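# Lift the empty paper bag onto the marked square

## Task

Pick up the empty paper bag and carry it, held well above the table surface, until all of it sits on the marked square. When released it must stand upright and open on the table, not crushed, at its full height, with its rim pinched inward little more than it was at the start. If the bag is dropped at any point, the task fails.

## Robot and tools

Robot: two arms, left_arm and right_arm, each ending in a five-finger hand (left_arm has a left hand, mirrored). In the scene frame the origin sits at table-top height between the arms, +z is up, +x points out over the table, and left_arm is on the +y side. The bases are at about (-0.035, +0.332, 0) for left_arm and (+0.015, -0.262, 0) for right_arm. A post stands behind the arms. Loose objects may get a brief push now and then.

Hand point: a spot 0.05 m in front of the palm and 0.15 m out from the wrist mount. Its +z runs along the straight fingers, +y out of the palm, +x across the palm away from the thumb on the right hand and toward the thumb on the left. Straight fingertips reach 0.06-0.07 m past the point and lie 0.06 m behind it along -y. A wrist bracket on the little-finger side can strike things. Reported hand positions and quaternions are in each arm's own base frame and may be off by a few cm; arms often rest 1-5 cm short of (mostly below) a commanded pose, and a carried weight can make an arm sag.

A row has 28 numbers, all in [-1, 1], always both arms: left_arm dx, dy, dz, rx, ry, rz; left hand little, ring, middle, index, thumb_bend, thumb_turn, force_limit, speed; then the same 14 for right_arm. The six pose numbers are an offset, not a pose: they are measured from that arm's Hand target as it was when the action or move began, along that Hand target's own axes. 1.0 equals 0.6 m for dx/dy/dz and 180 degrees for the rotation vector rx/ry/rz. Zeros for all six ask nothing new of that arm. Orientation commands are clipped to 40 degrees from the measured orientation each step. Finger targets are absolute: +1 open/straight, -1 closed/curled; thumb_turn -1 puts the thumb across from the fingers, +1 beside the palm. force_limit runs from about 0 N at -1 to 10 N at +1 (15 N for the two thumb motors); speed rises from nearly zero at -1 to full at +0.48 and stays full above. For a soft grip use speed -0.94 or less. There is no 'leave unchanged' value: resend the last hand numbers you actually sent (or, before any, hand_measured plus hand_force_limit and hand_speed). With the thumb opposed, the hand can wrap something 0.035-0.065 m thick, a handle down to about 0.025 m, or pinch a light object up to 0.08 m between thumb tip and index pad.

Tools:
- execute_actions(actions, cameras): actions is a list of actions; each action is up to 15 rows of 28 numbers, one row per 1/30 s step, with the last row held to step 15. Every row of an action counts from the same start pose. Images come back only for an empty list or when cameras names them.
- move(target, speed, blend, blocking, cameras): target is one 28-number row or up to 15 rows; every row's offsets count from the Hand targets at the start of the move, not from the previous row. speed is m/s, 0.002 to 4.3, default 0.25 (turns at twice that in rad/s), one value or one per target. blend, in m, rounds corners; 0 stops at each target. Paths are straight, avoid nothing, end together, and are cut off after 10 s. Hand numbers of later rows are applied on arrival there. blocking=false returns after about 0.5 s while the motion continues.
- wait(seconds): 0 to 3600; lets time pass, sends nothing new.
- stop(): brakes a running move.
- zoom_image(camera, region): region [x0, y0, x1, y1] in pixels of the latest image, at most 504 by 504; cameras cam_high, cam_low, cam_left_wrist, cam_right_wrist, all 672x504.
- show_instructions(): shows the reference pages.
- finished_scene(scene): ends the scene for good; the bag must already be in its final state.

Results: per arm, end_effector_position (m) and end_effector_quat_wxyz in the base frame, Hand target (your last commanded pose after clipping, the origin of the next offsets), joint positions, velocities and torques, and per hand six-value lists hand_measured, hand_stopped_by (moving, target, force, stalled, fault) and hand_load_n (fingertip load; a lost grip shows as load dropping toward 0), plus hand_force_limit and hand_speed. A move adds a 'move:' line such as done, off_target, moving, held or fault, with limits=paced (pose clipped) or limits=held (steps withheld). Lines like MOTOR HOT or OVER-TEMPERATURE FAULT warn of overheating; a fault drops that arm for 30-60 s.

Avoid: dropping the bag even slightly, crushing it or pulling its rim inward, letting it fall off the table, fast swings, hard contact with the table, the post or the other arm (a moderate collision between arms can end the scene), and squeezing or straining a finger. Holding loads or straining toward unreachable poses heats motors. To stop an arm pushing on something, command it back past where its hand point rests. Joint ranges: waist -2.880 to 2.880, shoulder 0 to 3.142, elbow 0 to 3.019, wrist pitch -1.693 to 1.571, wrist yaw -1.571 to 1.571, wrist roll -2.094 to 2.094 rad.

Each tool is called after "Call:" by a JSON object that holds its "fn" and its "kwargs", one argument or row to a line.

Reference images:

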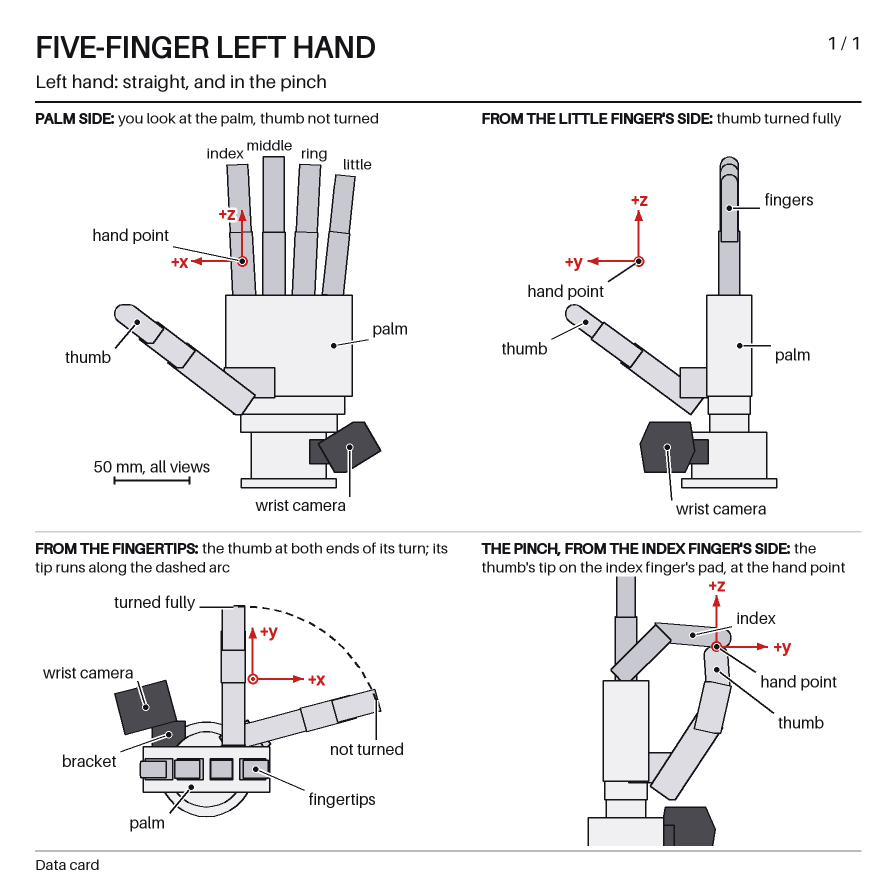

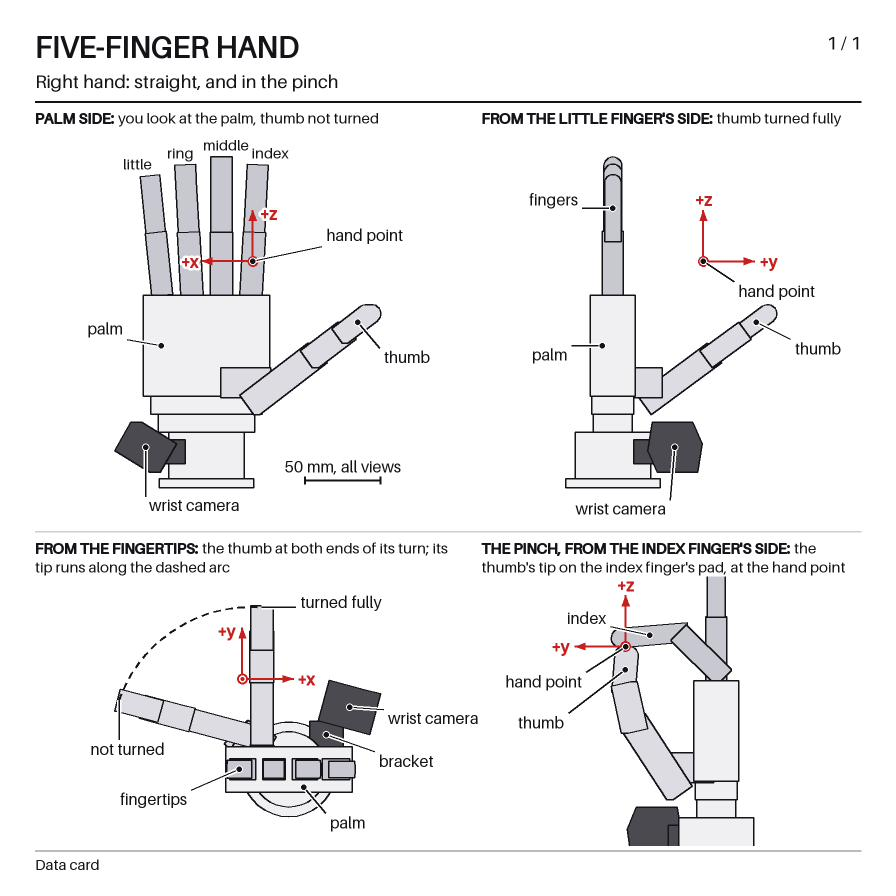

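## Session

Call:
{"fn": "execute_actions", "kwargs": {
  "actions": []
}}

Scene clock: 0.00 s.
left_arm: end_effector_position=(+0.1665, +0.0678, +0.1988) hand_measured=(+1.000, +1.000, +1.000, +1.000, +1.000, +1.000) hand_load_n=(+0.0, +0.0, +0.0, +0.0, +0.0, +0.0) hand_stopped_by=(target, target, target, target, target, target) hand_force_limit=0.00 hand_speed=-0.80 end_effector_quat_wxyz=(+0.043, -0.483, +0.874, -0.018) | right_arm: end_effector_position=(+0.1742, +0.1034, +0.1479) hand_measured=(+1.000, +1.000, +1.000, +1.000, +1.000, +1.000) hand_load_n=(+0.0, +0.0, +0.0, +0.0, +0.0, +0.0) hand_stopped_by=(target, target, target, target, target, target) hand_force_limit=0.00 hand_speed=-0.80 end_effector_quat_wxyz=(+0.180, -0.154, +0.969, +0.066)
Joint positions: left_arm=[0.274 0.887 0.9 -1.492 0.016 0.834] | right_arm=[0.029 0.393 0.507 -1.339 -0.174 1.315]
Joint velocities: within noise
Joint torques (N m): no reading
Heat: left arm: hottest waist 35 °C; right arm: hottest waist 32 °C.
Hand target: left_arm +0.1750, +0.0698, +0.2089; +0.061, -0.481, +0.874, -0.024 | right_arm +0.1804, +0.1040, +0.1605; +0.194, -0.153, +0.967, +0.066

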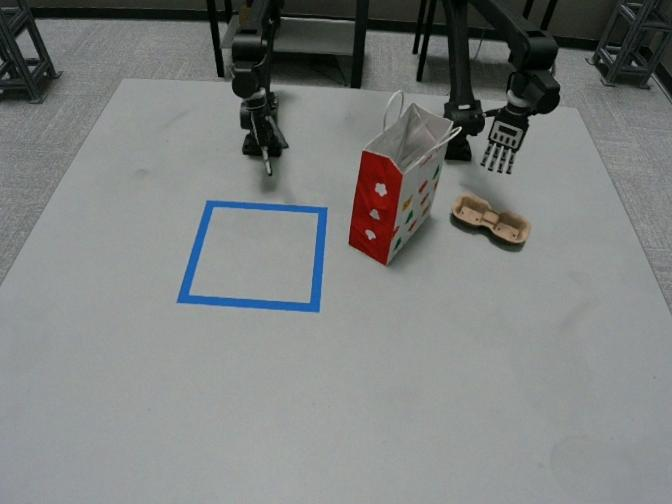

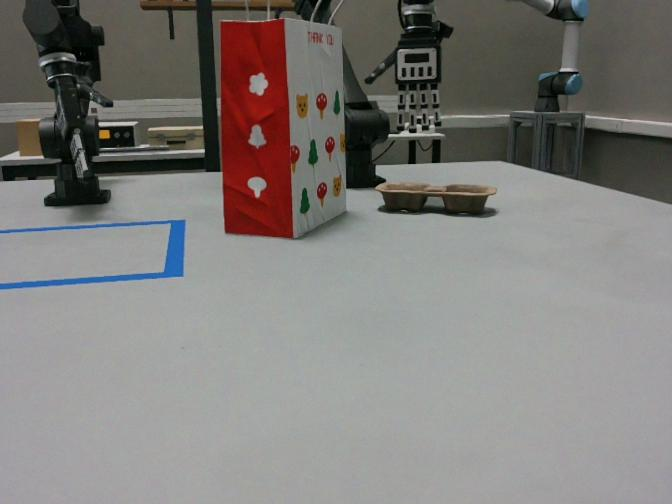

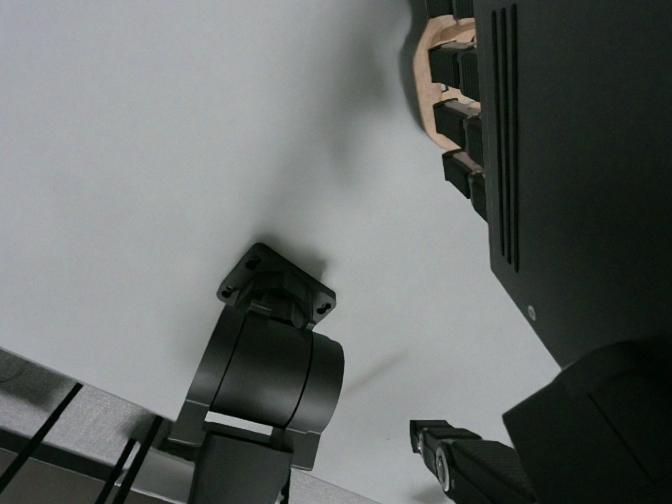

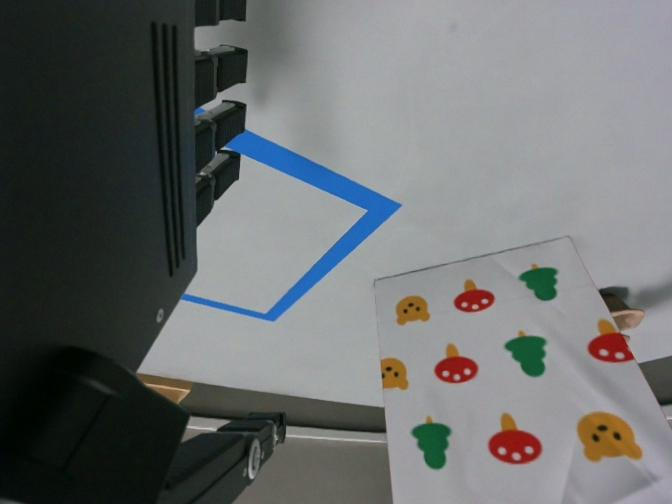

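Call:
{"fn": "zoom_image", "kwargs": {
  "camera": "cam_high",
  "region": [330, 70, 550, 280]
}}

Call:
{"fn": "zoom_image", "kwargs": {
  "camera": "cam_low",
  "region": [180, 0, 520, 250]
}}

Scaled by 2.291 from the camera's image (finer frame: 960x720).

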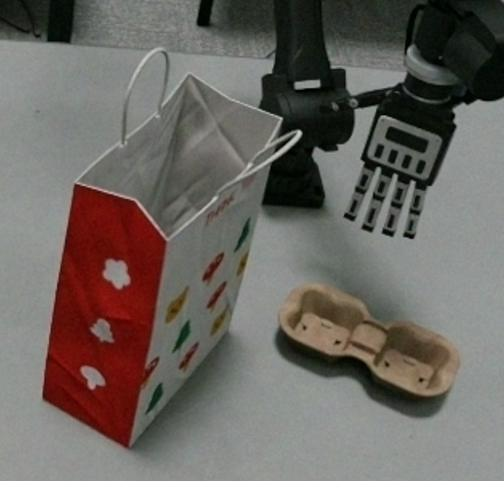

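Scaled by 1.482 from the camera's image (finer frame: 960x720).

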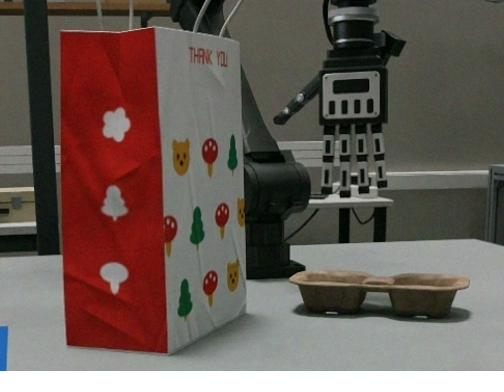

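Call:
{"fn": "move", "kwargs": {
  "target": [0,0,0,0,0,0,1,1,1,1,1,1,0,-0.8,-0.189,0.003,-0.465,0,0,0,1,1,1,1,1,1,0,-0.8],
  "speed": 0.2,
  "cameras": ["cam_high"]
}}

Scene clock: 115.83 s.
left_arm: end_effector_position=(+0.1665, +0.0678, +0.1988) hand_measured=(+1.000, +1.000, +1.000, +1.000, +1.000, +1.000) hand_load_n=(+0.0, +0.5, +0.0, +0.0, +0.0, +0.0) hand_stopped_by=(target, target, target, target, target, target) hand_force_limit=0.00 hand_speed=-0.80 end_effector_quat_wxyz=(+0.043, -0.483, +0.874, -0.018) | right_arm: end_effector_position=(+0.1799, +0.0853, +0.4450) hand_measured=(+1.000, +1.000, +1.000, +1.000, +1.000, +1.000) hand_load_n=(+0.0, +0.0, +0.0, +0.0, +0.0, +0.0) hand_stopped_by=(target, target, target, target, target, target) hand_force_limit=0.00 hand_speed=-0.80 end_effector_quat_wxyz=(+0.320, -0.134, +0.938, +0.022)
Joint positions: left_arm=[0.274 0.887 0.9 -1.492 0.016 0.834] | right_arm=[-0.073 0.542 1.286 -1.681 -0.171 1.271]
Joint torques (N m): left_arm=[-0.38 -2.02 9.4 0.46 -0.17 0] | right_arm=[-1.85 3.55 12.19 0.73 -0.06 0.21]
Heat: left arm: hottest waist 34 °C; right arm: hottest elbow 40 °C.
Hand target: left_arm +0.1750, +0.0698, +0.2089; +0.061, -0.481, +0.874, -0.024 | right_arm +0.1806, +0.0842, +0.4610; +0.194, -0.153, +0.967, +0.066
Off the commanded pose: left_arm 0.013 m, 2 deg | right_arm 0.016 m, 16 deg.
joint sent to its limit (right arm) — joint 4 (wrist pitch), lower limit. The joint targets are off in position and orientation.
move: off_target (right_arm)

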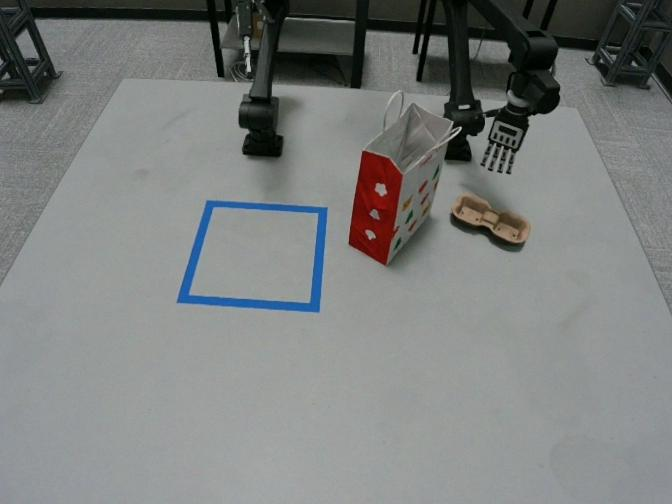

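Call:
{"fn": "move", "kwargs": {
  "target": [0,0,0,0,0,0,1,1,1,1,1,1,0,-0.8,-0.254,0.356,0.047,-0.135,0.0934,-0.711,1,1,1,1,1,1,0,-0.8],
  "speed": 0.25,
  "cameras": ["cam_high","cam_low","cam_right_wrist"]
}}

Scene clock: 140.60 s.
left_arm: end_effector_position=(+0.1665, +0.0678, +0.1988) hand_measured=(+1.000, +1.000, +1.000, +1.000, +1.000, +1.000) hand_load_n=(+0.0, +0.0, +0.0, +0.0, +0.0, +0.0) hand_stopped_by=(target, target, target, target, target, target) hand_force_limit=0.00 hand_speed=-0.80 end_effector_quat_wxyz=(+0.043, -0.483, +0.874, -0.018) | right_arm: end_effector_position=(+0.2566, +0.3275, +0.4972) hand_measured=(+1.000, +1.000, +1.000, +1.000, +1.000, +1.000) hand_load_n=(+0.0, +0.0, +0.0, +0.0, +0.0, -0.5) hand_stopped_by=(target, target, target, target, target, target) hand_force_limit=0.00 hand_speed=-0.80 end_effector_quat_wxyz=(-0.266, +0.914, -0.292, +0.096)
Joint positions: left_arm=[0.274 0.887 0.9 -1.492 0.016 0.834] | right_arm=[0.827 1.407 2.088 -1.681 -0.048 -0.112]
Joint torques (N m): left_arm=[-0.32 -2.02 9.4 0.49 -0.17 0] | right_arm=[-0.62 -7.18 12.81 0.65 0.06 -0.11]
Heat: left arm: hottest waist 34 °C; right arm: hottest elbow 40 °C.
Hand target: left_arm +0.1750, +0.0698, +0.2089; +0.061, -0.481, +0.874, -0.024 | right_arm +0.2558, +0.3324, +0.5099; +0.000, +0.962, -0.274, +0.000
Off the commanded pose: left_arm 0.013 m, 2 deg | right_arm 0.014 m, 33 deg.
joint sent to its limit (right arm) — joint 4 (wrist pitch), lower limit. The joint targets are off in position and orientation.
move: off_target (right_arm)

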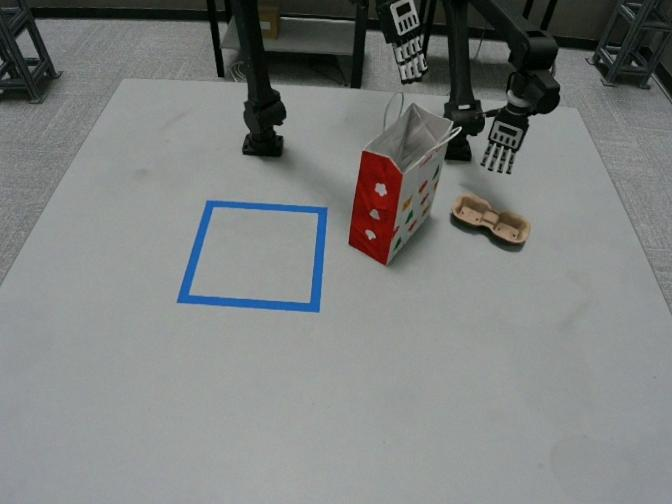

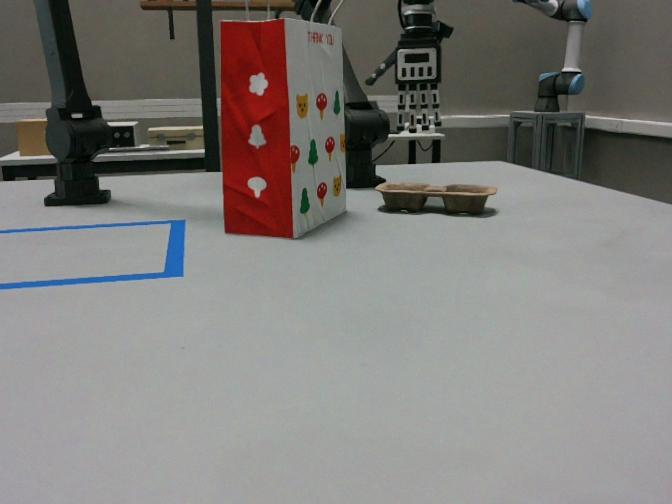

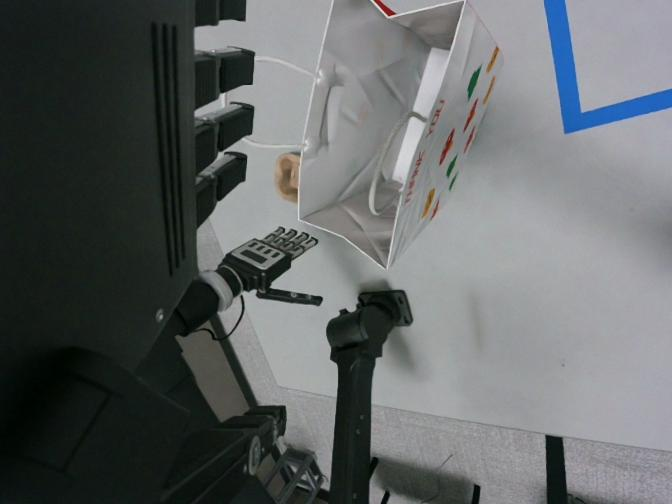

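Call:
{"fn": "zoom_image", "kwargs": {
  "camera": "cam_right_wrist",
  "region": [230, 0, 530, 290]
}}

Call:
{"fn": "zoom_image", "kwargs": {
  "camera": "cam_high",
  "region": [340, 0, 500, 140]
}}

Scaled by 1.680 from the camera's image (finer frame: 960x720).

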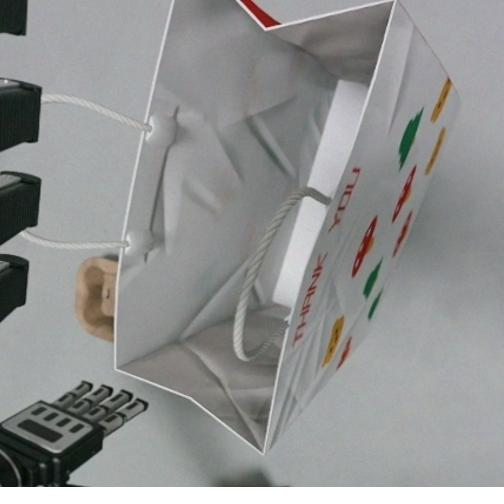

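Scaled by 3.150 from the camera's image (finer frame: 960x720).

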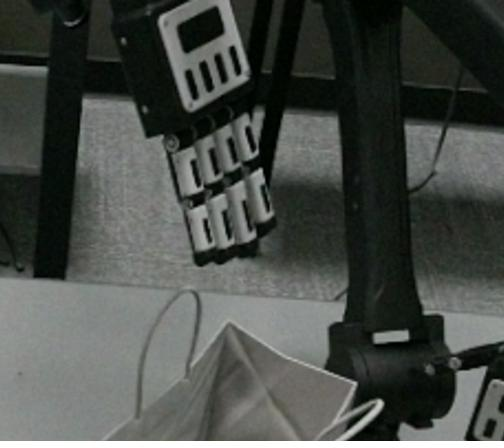

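Call:
{"fn": "move", "kwargs": {
  "target": [
    [0,0,0,0,0,0,1,1,1,1,1,1,0,-0.8,0,0,0,0,0,0,1,1,1,1,1,-1,0,-0.5],
    [0,0,0,0,0,0,1,1,1,1,1,1,0,-0.8,-0.0197,0.0062,0.055,0,0,0,1,1,1,1,1,-1,0,-0.5]
  ],
  "speed": 0.06,
  "cameras": ["cam_high","cam_low","cam_right_wrist"]
}}

Scene clock: 234.30 s.
left_arm: end_effector_position=(+0.1665, +0.0678, +0.1988) hand_measured=(+1.000, +1.000, +1.000, +1.000, +1.000, +1.000) hand_load_n=(+0.0, +0.0, +0.0, +0.0, +0.0, +0.0) hand_stopped_by=(target, target, target, target, target, target) hand_force_limit=0.00 hand_speed=-0.80 end_effector_quat_wxyz=(+0.043, -0.483, +0.874, -0.018) | right_arm: end_effector_position=(+0.2492, +0.3320, +0.4827) hand_measured=(+1.000, +1.000, +1.000, +1.000, +1.000, -1.000) hand_load_n=(+0.0, +0.0, +0.0, +0.0, +0.0, +0.5) hand_stopped_by=(target, target, target, target, target, target) hand_force_limit=0.00 hand_speed=-0.50 end_effector_quat_wxyz=(-0.249, +0.922, -0.283, +0.089)
Joint positions: left_arm=[0.274 0.887 0.9 -1.492 0.016 0.834] | right_arm=[0.852 1.407 2.051 -1.681 -0.041 -0.113]
Joint torques (N m): left_arm=[-0.32 -2.08 9.4 0.46 -0.17 0] | right_arm=[-0.62 -7.94 8.87 0.58 0.08 0.04]
Heat: left arm: hottest waist 34 °C; right arm: hottest elbow 41 °C.
Hand target: left_arm +0.1750, +0.0698, +0.2089; +0.061, -0.481, +0.874, -0.024 | right_arm +0.2451, +0.3351, +0.4806; -0.032, +0.961, -0.275, +0.012 (not the last commanded pose)
Off the commanded pose: left_arm 0.013 m, 2 deg | right_arm 0.009 m, 31 deg.
joint sent to its limit (right arm) — joint 4 (wrist pitch), lower limit.
move: off_target (right_arm; path cut at 10 s); path passed 1 of 2 targets

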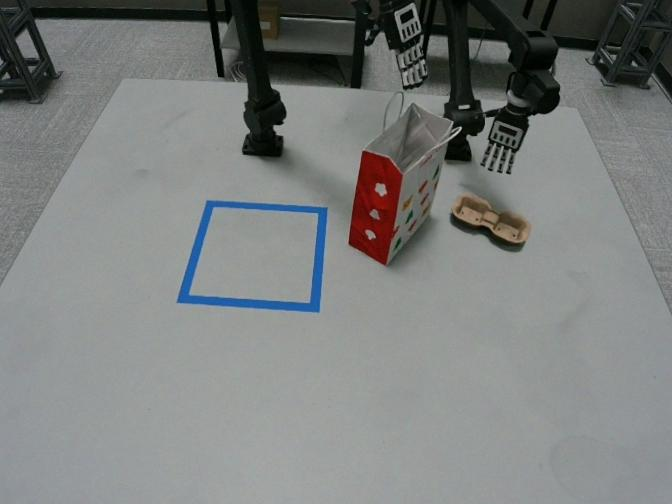

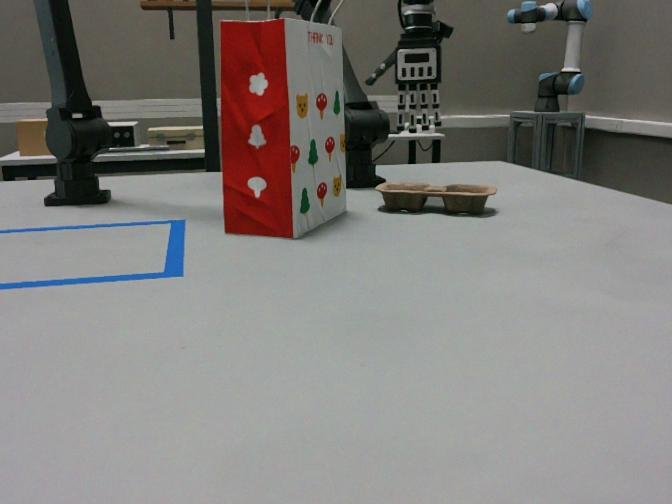

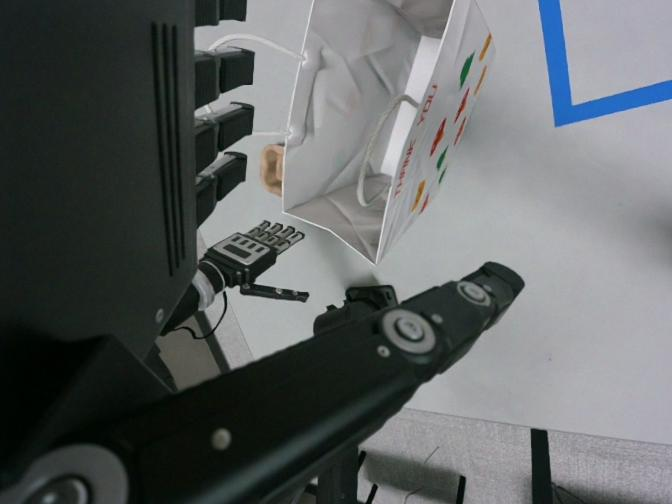

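Call:
{"fn": "move", "kwargs": {
  "target": [0,0,0,0,0,0,1,1,1,1,1,1,0,-0.8,-0.0072,-0.0087,0.040,0,0,0,1,1,1,1,1,-1,0,-0.5],
  "speed": 0.1,
  "cameras": ["cam_high","cam_low","cam_right_wrist"]
}}

Call:
{"fn": "zoom_image", "kwargs": {
  "camera": "cam_high",
  "region": [340, 40, 500, 180]
}}

Scene clock: 263.13 s.
left_arm: end_effector_position=(+0.1665, +0.0678, +0.1988) hand_measured=(+1.000, +1.000, +1.000, +1.000, +1.000, +1.000) hand_load_n=(+0.0, +0.0, +0.0, +0.0, +0.0, +0.0) hand_stopped_by=(target, target, target, target, target, target) hand_force_limit=0.00 hand_speed=-0.80 end_effector_quat_wxyz=(+0.043, -0.483, +0.874, -0.018) | right_arm: end_effector_position=(+0.2473, +0.3373, +0.4628) hand_measured=(+1.000, +1.000, +1.000, +1.000, +1.000, -1.000) hand_load_n=(+0.0, +0.0, +0.0, +0.0, -0.5, +0.0) hand_stopped_by=(target, target, target, target, target, target) hand_force_limit=0.00 hand_speed=-0.50 end_effector_quat_wxyz=(-0.226, +0.930, -0.279, +0.080)
Joint positions: left_arm=[0.274 0.887 0.9 -1.492 0.016 0.834] | right_arm=[0.867 1.421 2.015 -1.681 -0.033 -0.113]
Joint torques (N m): left_arm=[-0.38 -2.02 9.39 0.49 -0.16 0] | right_arm=[-0.62 -7.53 9.1 0.49 0.08 0.13]
Heat: left arm: hottest waist 34 °C; right arm: hottest elbow 37 °C.
Hand target: left_arm +0.1750, +0.0698, +0.2089; +0.061, -0.481, +0.874, -0.024 | right_arm +0.2451, +0.3431, +0.4570; -0.032, +0.961, -0.275, +0.012
Off the commanded pose: left_arm 0.013 m, 2 deg | right_arm 0.009 m, 24 deg.
joint sent to its limit (right arm) — joint 4 (wrist pitch), lower limit. The joint targets are off in position and orientation.
move: off_target (right_arm)

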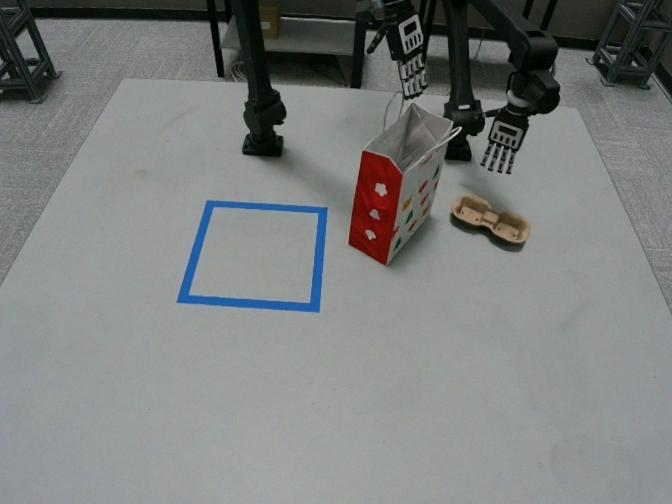

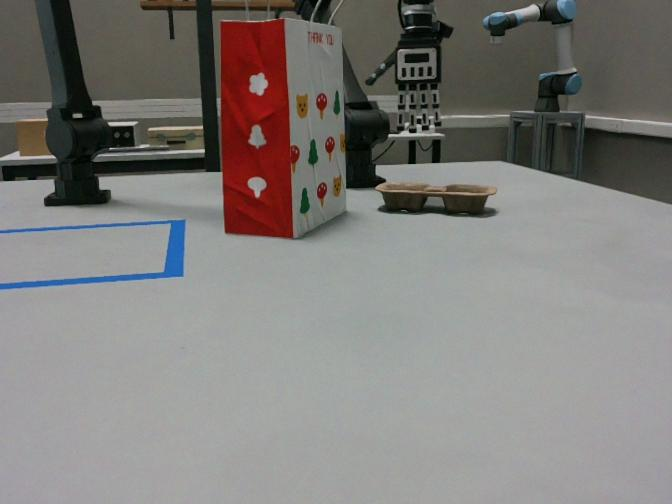

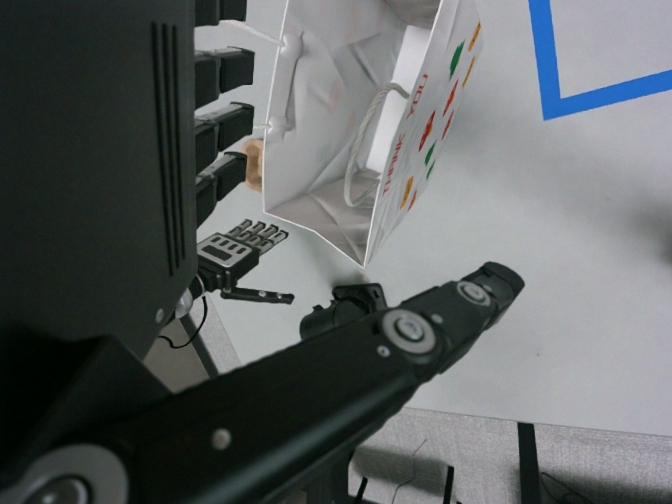

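Scaled by 3.150 from the camera's image (finer frame: 960x720).

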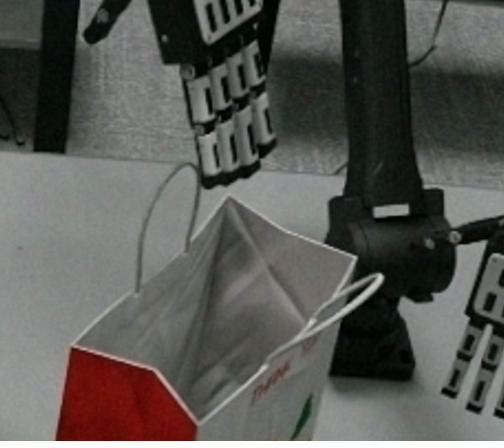

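Call:
{"fn": "move", "kwargs": {
  "target": [0,0,0,0,0,0,1,1,1,1,1,1,0,-0.8,-0.0027,-0.0242,0.0533,0,0,0,1,1,1,1,1,-1,0,-0.5],
  "speed": 0.06,
  "cameras": ["cam_high","cam_low","cam_right_wrist"]
}}

Call:
{"fn": "zoom_image", "kwargs": {
  "camera": "cam_high",
  "region": [340, 40, 500, 180]
}}

Call:
{"fn": "zoom_image", "kwargs": {
  "camera": "cam_right_wrist",
  "region": [180, 0, 540, 350]
}}

Scene clock: 289.30 s.
left_arm: end_effector_position=(+0.1665, +0.0678, +0.1988) hand_measured=(+1.000, +1.000, +1.000, +1.000, +1.000, +1.000) hand_load_n=(+0.0, +0.0, +0.0, +0.0, +0.0, +0.0) hand_stopped_by=(target, target, target, target, target, target) hand_force_limit=0.00 hand_speed=-0.80 end_effector_quat_wxyz=(+0.043, -0.483, +0.874, -0.018) | right_arm: end_effector_position=(+0.2550, +0.3517, +0.4328) hand_measured=(+1.000, +1.000, +1.000, +1.000, +1.000, -1.000) hand_load_n=(+0.0, +0.0, +0.0, +0.0, -0.5, +0.0) hand_stopped_by=(target, target, target, target, target, target) hand_force_limit=0.00 hand_speed=-0.50 end_effector_quat_wxyz=(-0.192, +0.939, -0.277, +0.068)
Joint positions: left_arm=[0.274 0.887 0.9 -1.492 0.016 0.834] | right_arm=[0.878 1.476 1.995 -1.681 -0.027 -0.113]
Joint torques (N m): left_arm=[-0.38 -2.08 9.39 0.46 -0.16 0] | right_arm=[-0.62 -8.47 9.35 0.36 0.09 0.19]
Heat: left arm: hottest elbow 34 °C; right arm: hottest elbow 37 °C.
Hand target: left_arm +0.1750, +0.0698, +0.2089; +0.061, -0.481, +0.874, -0.024 | right_arm +0.2527, +0.3580, +0.4261; -0.032, +0.961, -0.275, +0.012
Off the commanded pose: left_arm 0.013 m, 2 deg | right_arm 0.009 m, 20 deg.
joint sent to its limit (right arm) — joint 4 (wrist pitch), lower limit. The joint targets are off in position and orientation.
move: off_target (right_arm)

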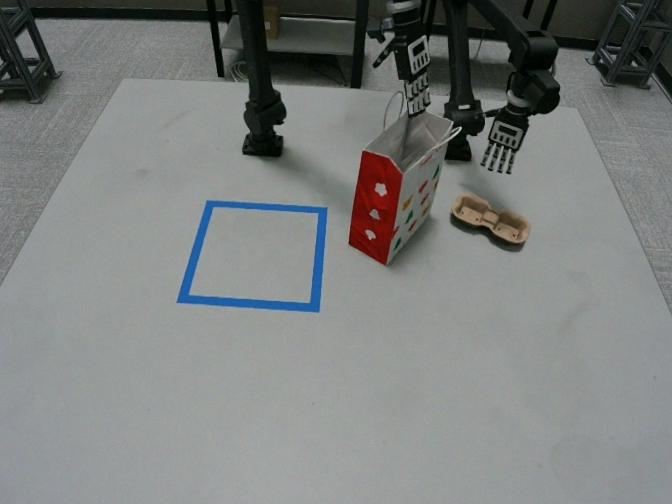

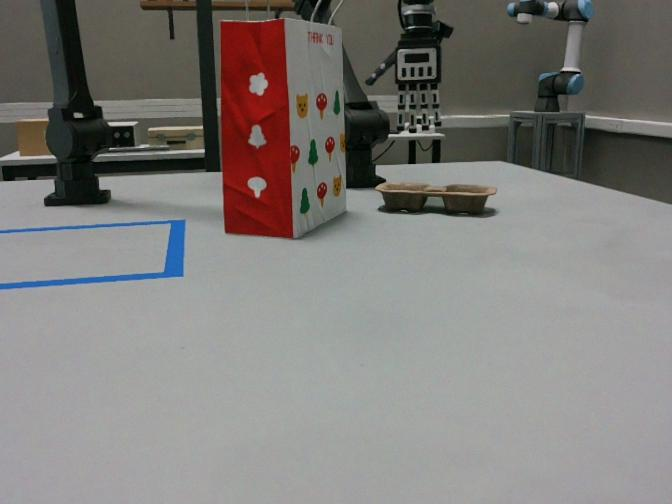

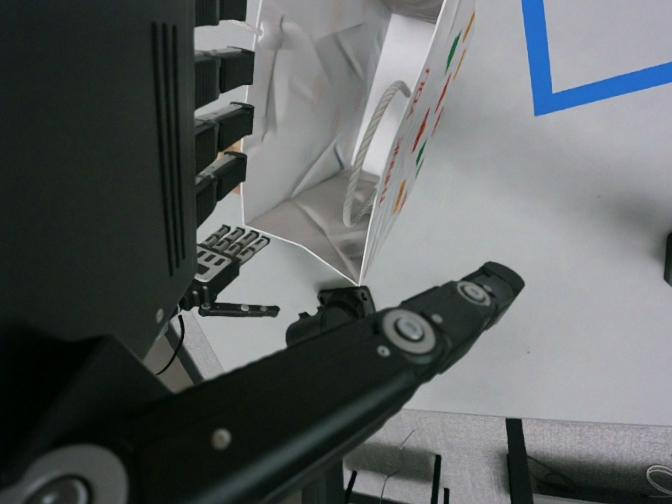

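Scaled by 3.150 from the camera's image (finer frame: 960x720).

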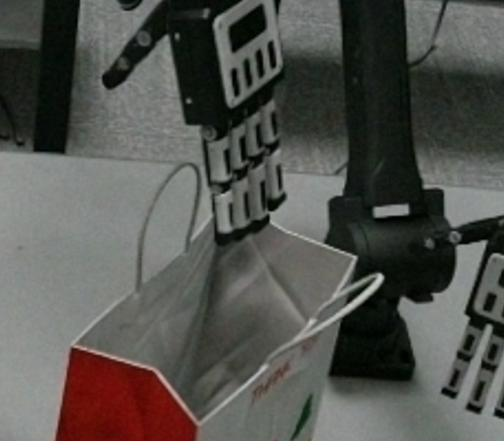

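Scaled by 1.400 from the camera's image (finer frame: 960x720).

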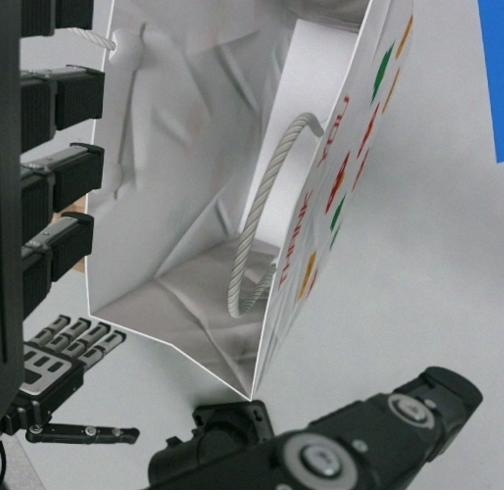

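Call:
{"fn": "move", "kwargs": {
  "target": [0,0,0,0,0,0,1,1,1,1,1,1,0,-0.8,0.0138,-0.0137,0.009,0,0,0,1,1,1,1,1,-1,0,-0.5],
  "speed": 0.06,
  "cameras": ["cam_high","cam_right_wrist"]
}}

Call:
{"fn": "zoom_image", "kwargs": {
  "camera": "cam_high",
  "region": [360, 60, 460, 160]
}}

Call:
{"fn": "zoom_image", "kwargs": {
  "camera": "cam_right_wrist",
  "region": [180, 0, 540, 350]
}}

Scene clock: 326.93 s.
left_arm: end_effector_position=(+0.1665, +0.0678, +0.1988) hand_measured=(+1.000, +1.000, +1.000, +1.000, +1.000, +1.000) hand_load_n=(+0.0, +0.0, +0.0, +0.0, -0.5, +0.0) hand_stopped_by=(target, target, target, target, target, target) hand_force_limit=0.00 hand_speed=-0.80 end_effector_quat_wxyz=(+0.043, -0.483, +0.874, -0.018) | right_arm: end_effector_position=(+0.2602, +0.3580, +0.4213) hand_measured=(+1.000, +1.000, +1.000, +1.000, +1.000, -1.000) hand_load_n=(+0.0, +0.0, +0.0, +0.0, +0.0, +0.0) hand_stopped_by=(target, target, target, target, target, target) hand_force_limit=0.00 hand_speed=-0.50 end_effector_quat_wxyz=(-0.179, +0.942, -0.278, +0.062)
Joint positions: left_arm=[0.274 0.887 0.9 -1.492 0.016 0.834] | right_arm=[0.878 1.503 1.995 -1.681 -0.027 -0.113]
Joint torques (N m): left_arm=[-0.38 -2.02 9.4 0.46 -0.16 0] | right_arm=[-1.79 -8.82 10.99 0.31 -0.06 0.04]
Heat: left arm: hottest elbow 34 °C; right arm: hottest elbow 36 °C.
Hand target: left_arm +0.1750, +0.0698, +0.2089; +0.061, -0.481, +0.874, -0.024 | right_arm +0.2643, +0.3609, +0.4213; -0.032, +0.961, -0.275, +0.012
Off the commanded pose: left_arm 0.013 m, 2 deg | right_arm 0.005 m, 18 deg.
joint sent to its limit (right arm) — joint 4 (wrist pitch), lower limit. The joint targets are off in position and orientation.
move: off_target (right_arm)

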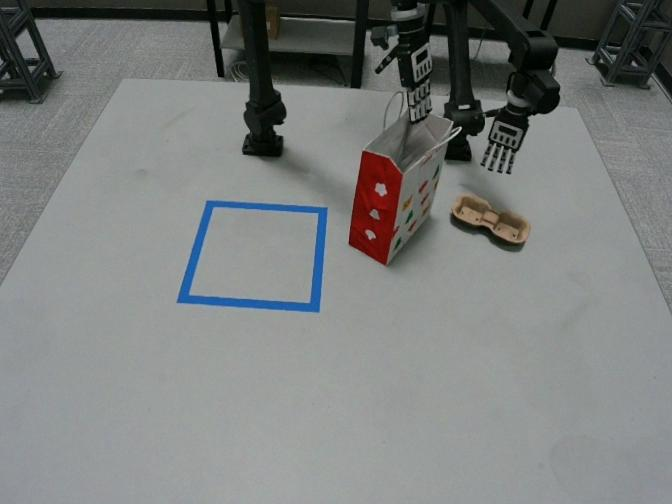

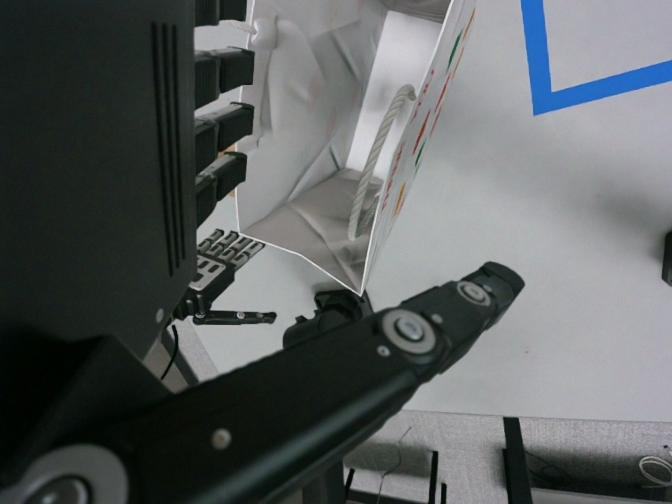

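Scaled by 5.040 from the camera's image (finer frame: 960x720).

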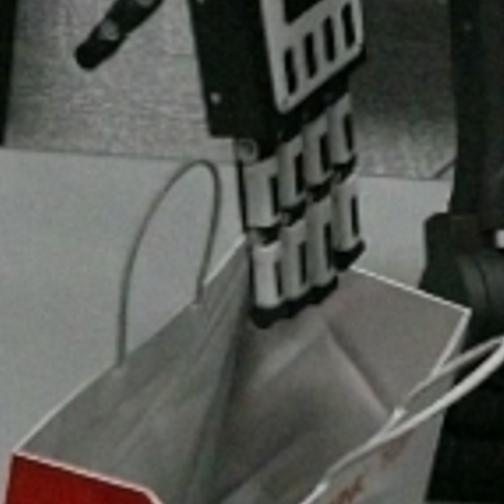

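Scaled by 1.400 from the camera's image (finer frame: 960x720).

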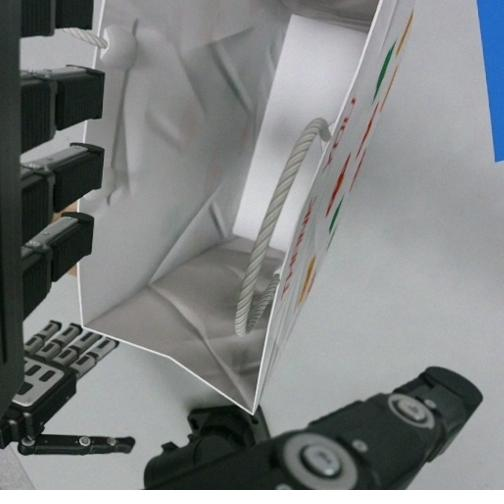

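Call:
{"fn": "move", "kwargs": {
  "target": [0,0,0,0,0,0,1,1,1,1,1,1,0,-0.8,0.0112,0.028,-0.0048,0,0,0,1,1,1,1,1,-1,0,-0.5],
  "speed": 0.06,
  "cameras": ["cam_high","cam_right_wrist"]
}}

Call:
{"fn": "zoom_image", "kwargs": {
  "camera": "cam_right_wrist",
  "region": [180, 0, 540, 350]
}}

Scene clock: 359.97 s.
left_arm: end_effector_position=(+0.1665, +0.0678, +0.1988) hand_measured=(+1.000, +1.000, +1.000, +1.000, +1.000, +1.000) hand_load_n=(+0.0, +0.0, +0.0, +0.0, +0.0, +0.0) hand_stopped_by=(target, target, target, target, target, target) hand_force_limit=0.00 hand_speed=-0.80 end_effector_quat_wxyz=(+0.043, -0.483, +0.874, -0.018) | right_arm: end_effector_position=(+0.2592, +0.3532, +0.4158) hand_measured=(+1.000, +1.000, +1.000, +1.000, +1.000, -1.000) hand_load_n=(+0.0, +0.0, +0.0, +0.0, +0.0, +0.0) hand_stopped_by=(target, target, target, target, target, target) hand_force_limit=0.00 hand_speed=-0.50 end_effector_quat_wxyz=(-0.172, +0.943, -0.279, +0.060)
Joint positions: left_arm=[0.274 0.887 0.9 -1.492 0.016 0.834] | right_arm=[0.873 1.496 1.972 -1.681 -0.027 -0.118]
Joint torques (N m): left_arm=[-0.38 -1.96 9.4 0.44 -0.16 0] | right_arm=[-2.2 -11.4 9.44 0.28 -0.07 -0.11]
Heat: left arm: hottest elbow 34 °C; right arm: hottest elbow 37 °C.
Hand target: left_arm +0.1750, +0.0698, +0.2089; +0.061, -0.481, +0.874, -0.024 | right_arm +0.2610, +0.3430, +0.4230; -0.032, +0.961, -0.275, +0.012
Off the commanded pose: left_arm 0.013 m, 2 deg | right_arm 0.013 m, 17 deg.
joint sent to its limit (right arm) — joint 4 (wrist pitch), lower limit. The joint targets are off in position and orientation.
move: off_target (right_arm)

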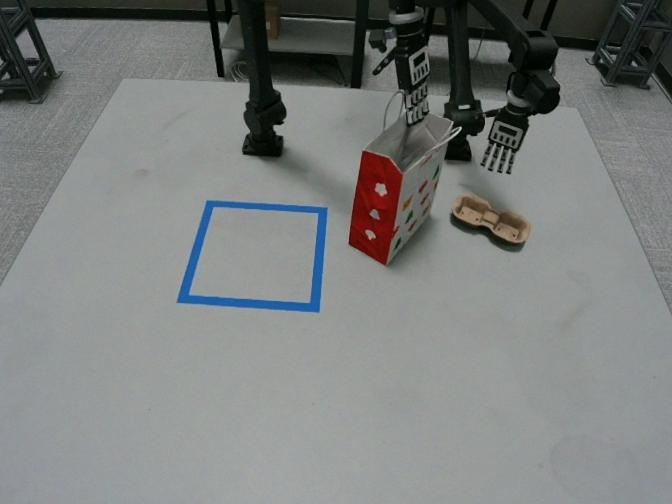

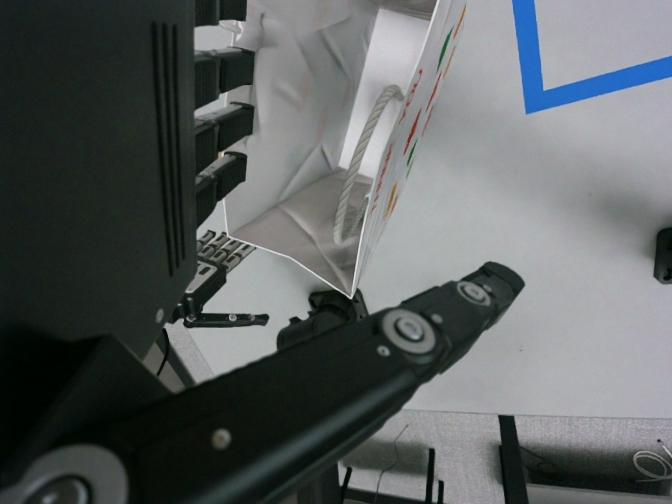

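Scaled by 1.400 from the camera's image (finer frame: 960x720).

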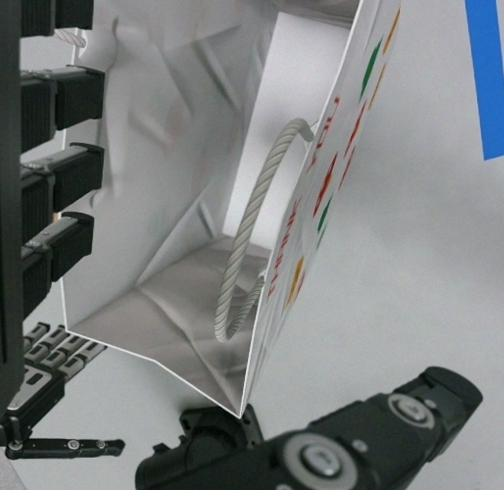

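Call:
{"fn": "execute_actions", "kwargs": {
  "actions": [
    [[0,0,0,0,0,0,1,1,1,1,1,1,0,-0.8,0.001,0.004,-0.006,0,0,0,1,1,1,1,1,-1,0,-0.5],[0,0,0,0,0,0,1,1,1,1,1,1,0,-0.8,0.002,0.008,-0.012,0,0,0,1,1,1,1,1,-1,0,-0.5],[0,0,0,0,0,0,1,1,1,1,1,1,0,-0.8,0.003,0.0128,-0.0175,0,0,0,1,1,1,1,1,-1,0,-0.5]]
  ],
  "cameras": ["cam_high","cam_right_wrist"]
}}

Call:
{"fn": "zoom_image", "kwargs": {
  "camera": "cam_right_wrist",
  "region": [180, 0, 540, 350]
}}

Scene clock: 364.37 s.
left_arm: end_effector_position=(+0.1665, +0.0678, +0.1988) hand_measured=(+1.000, +1.000, +1.000, +1.000, +1.000, +1.000) hand_load_n=(+0.0, +0.0, +0.0, +0.0, +0.0, +0.0) hand_stopped_by=(target, target, target, target, target, target) hand_force_limit=0.00 hand_speed=-0.80 end_effector_quat_wxyz=(+0.043, -0.483, +0.874, -0.018) | right_arm: end_effector_position=(+0.2586, +0.3407, +0.4278) hand_measured=(+1.000, +1.000, +1.000, +1.000, +1.000, -1.000) hand_load_n=(+0.0, +0.0, +0.0, +0.0, +0.0, +0.5) hand_stopped_by=(target, target, target, target, target, target) hand_force_limit=0.00 hand_speed=-0.50 end_effector_quat_wxyz=(-0.185, +0.939, -0.283, +0.068)
Joint positions: left_arm=[0.274 0.887 0.9 -1.492 0.016 0.834] | right_arm=[0.856 1.462 1.967 -1.681 -0.027 -0.124]
Joint torques (N m): left_arm=[-0.44 -2.08 9.39 0.47 -0.16 0.01] | right_arm=[-2.14 -10.34 9.52 0.34 -0.08 -0.11]
Heat: left arm: hottest elbow 34 °C; right arm: hottest elbow 37 °C.
Hand target: left_arm +0.1750, +0.0698, +0.2089; +0.061, -0.481, +0.874, -0.024 | right_arm +0.2580, +0.3349, +0.4330; -0.032, +0.961, -0.275, +0.012
Off the commanded pose: left_arm 0.013 m, 2 deg | right_arm 0.008 m, 19 deg.
joint sent to its limit (right arm) — joint 4 (wrist pitch), lower limit. The joint targets are off in position and orientation.
Step readings (end_effector_position of left_arm | right_arm):
0: (+0.1665, +0.0678, +0.1988) | (+0.2592, +0.3532, +0.4158)
1: (+0.1665, +0.0678, +0.1988) | (+0.2592, +0.3532, +0.4158)
2: (+0.1665, +0.0678, +0.1988) | (+0.2592, +0.3532, +0.4158)
4: (+0.1665, +0.0678, +0.1988) | (+0.2594, +0.3522, +0.4158)
8: (+0.1665, +0.0678, +0.1988) | (+0.2581, +0.3484, +0.4197)
15: (+0.1665, +0.0678, +0.1988) | (+0.2573, +0.3423, +0.4272)

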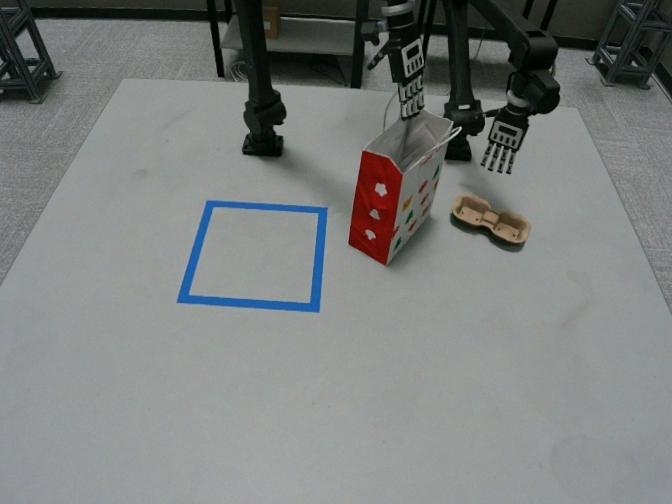

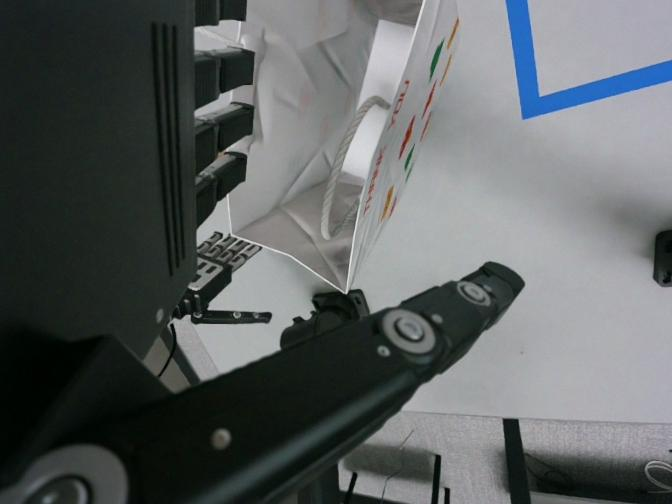

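Scaled by 1.400 from the camera's image (finer frame: 960x720).

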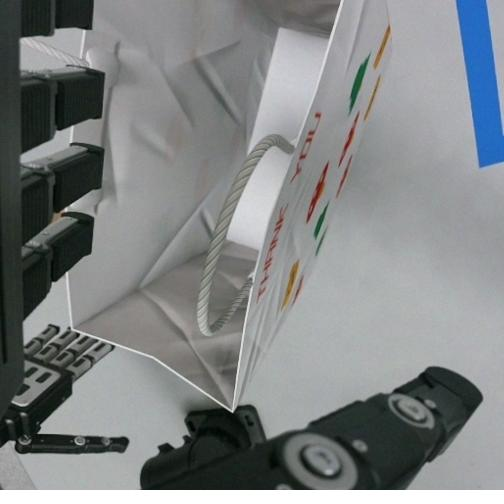

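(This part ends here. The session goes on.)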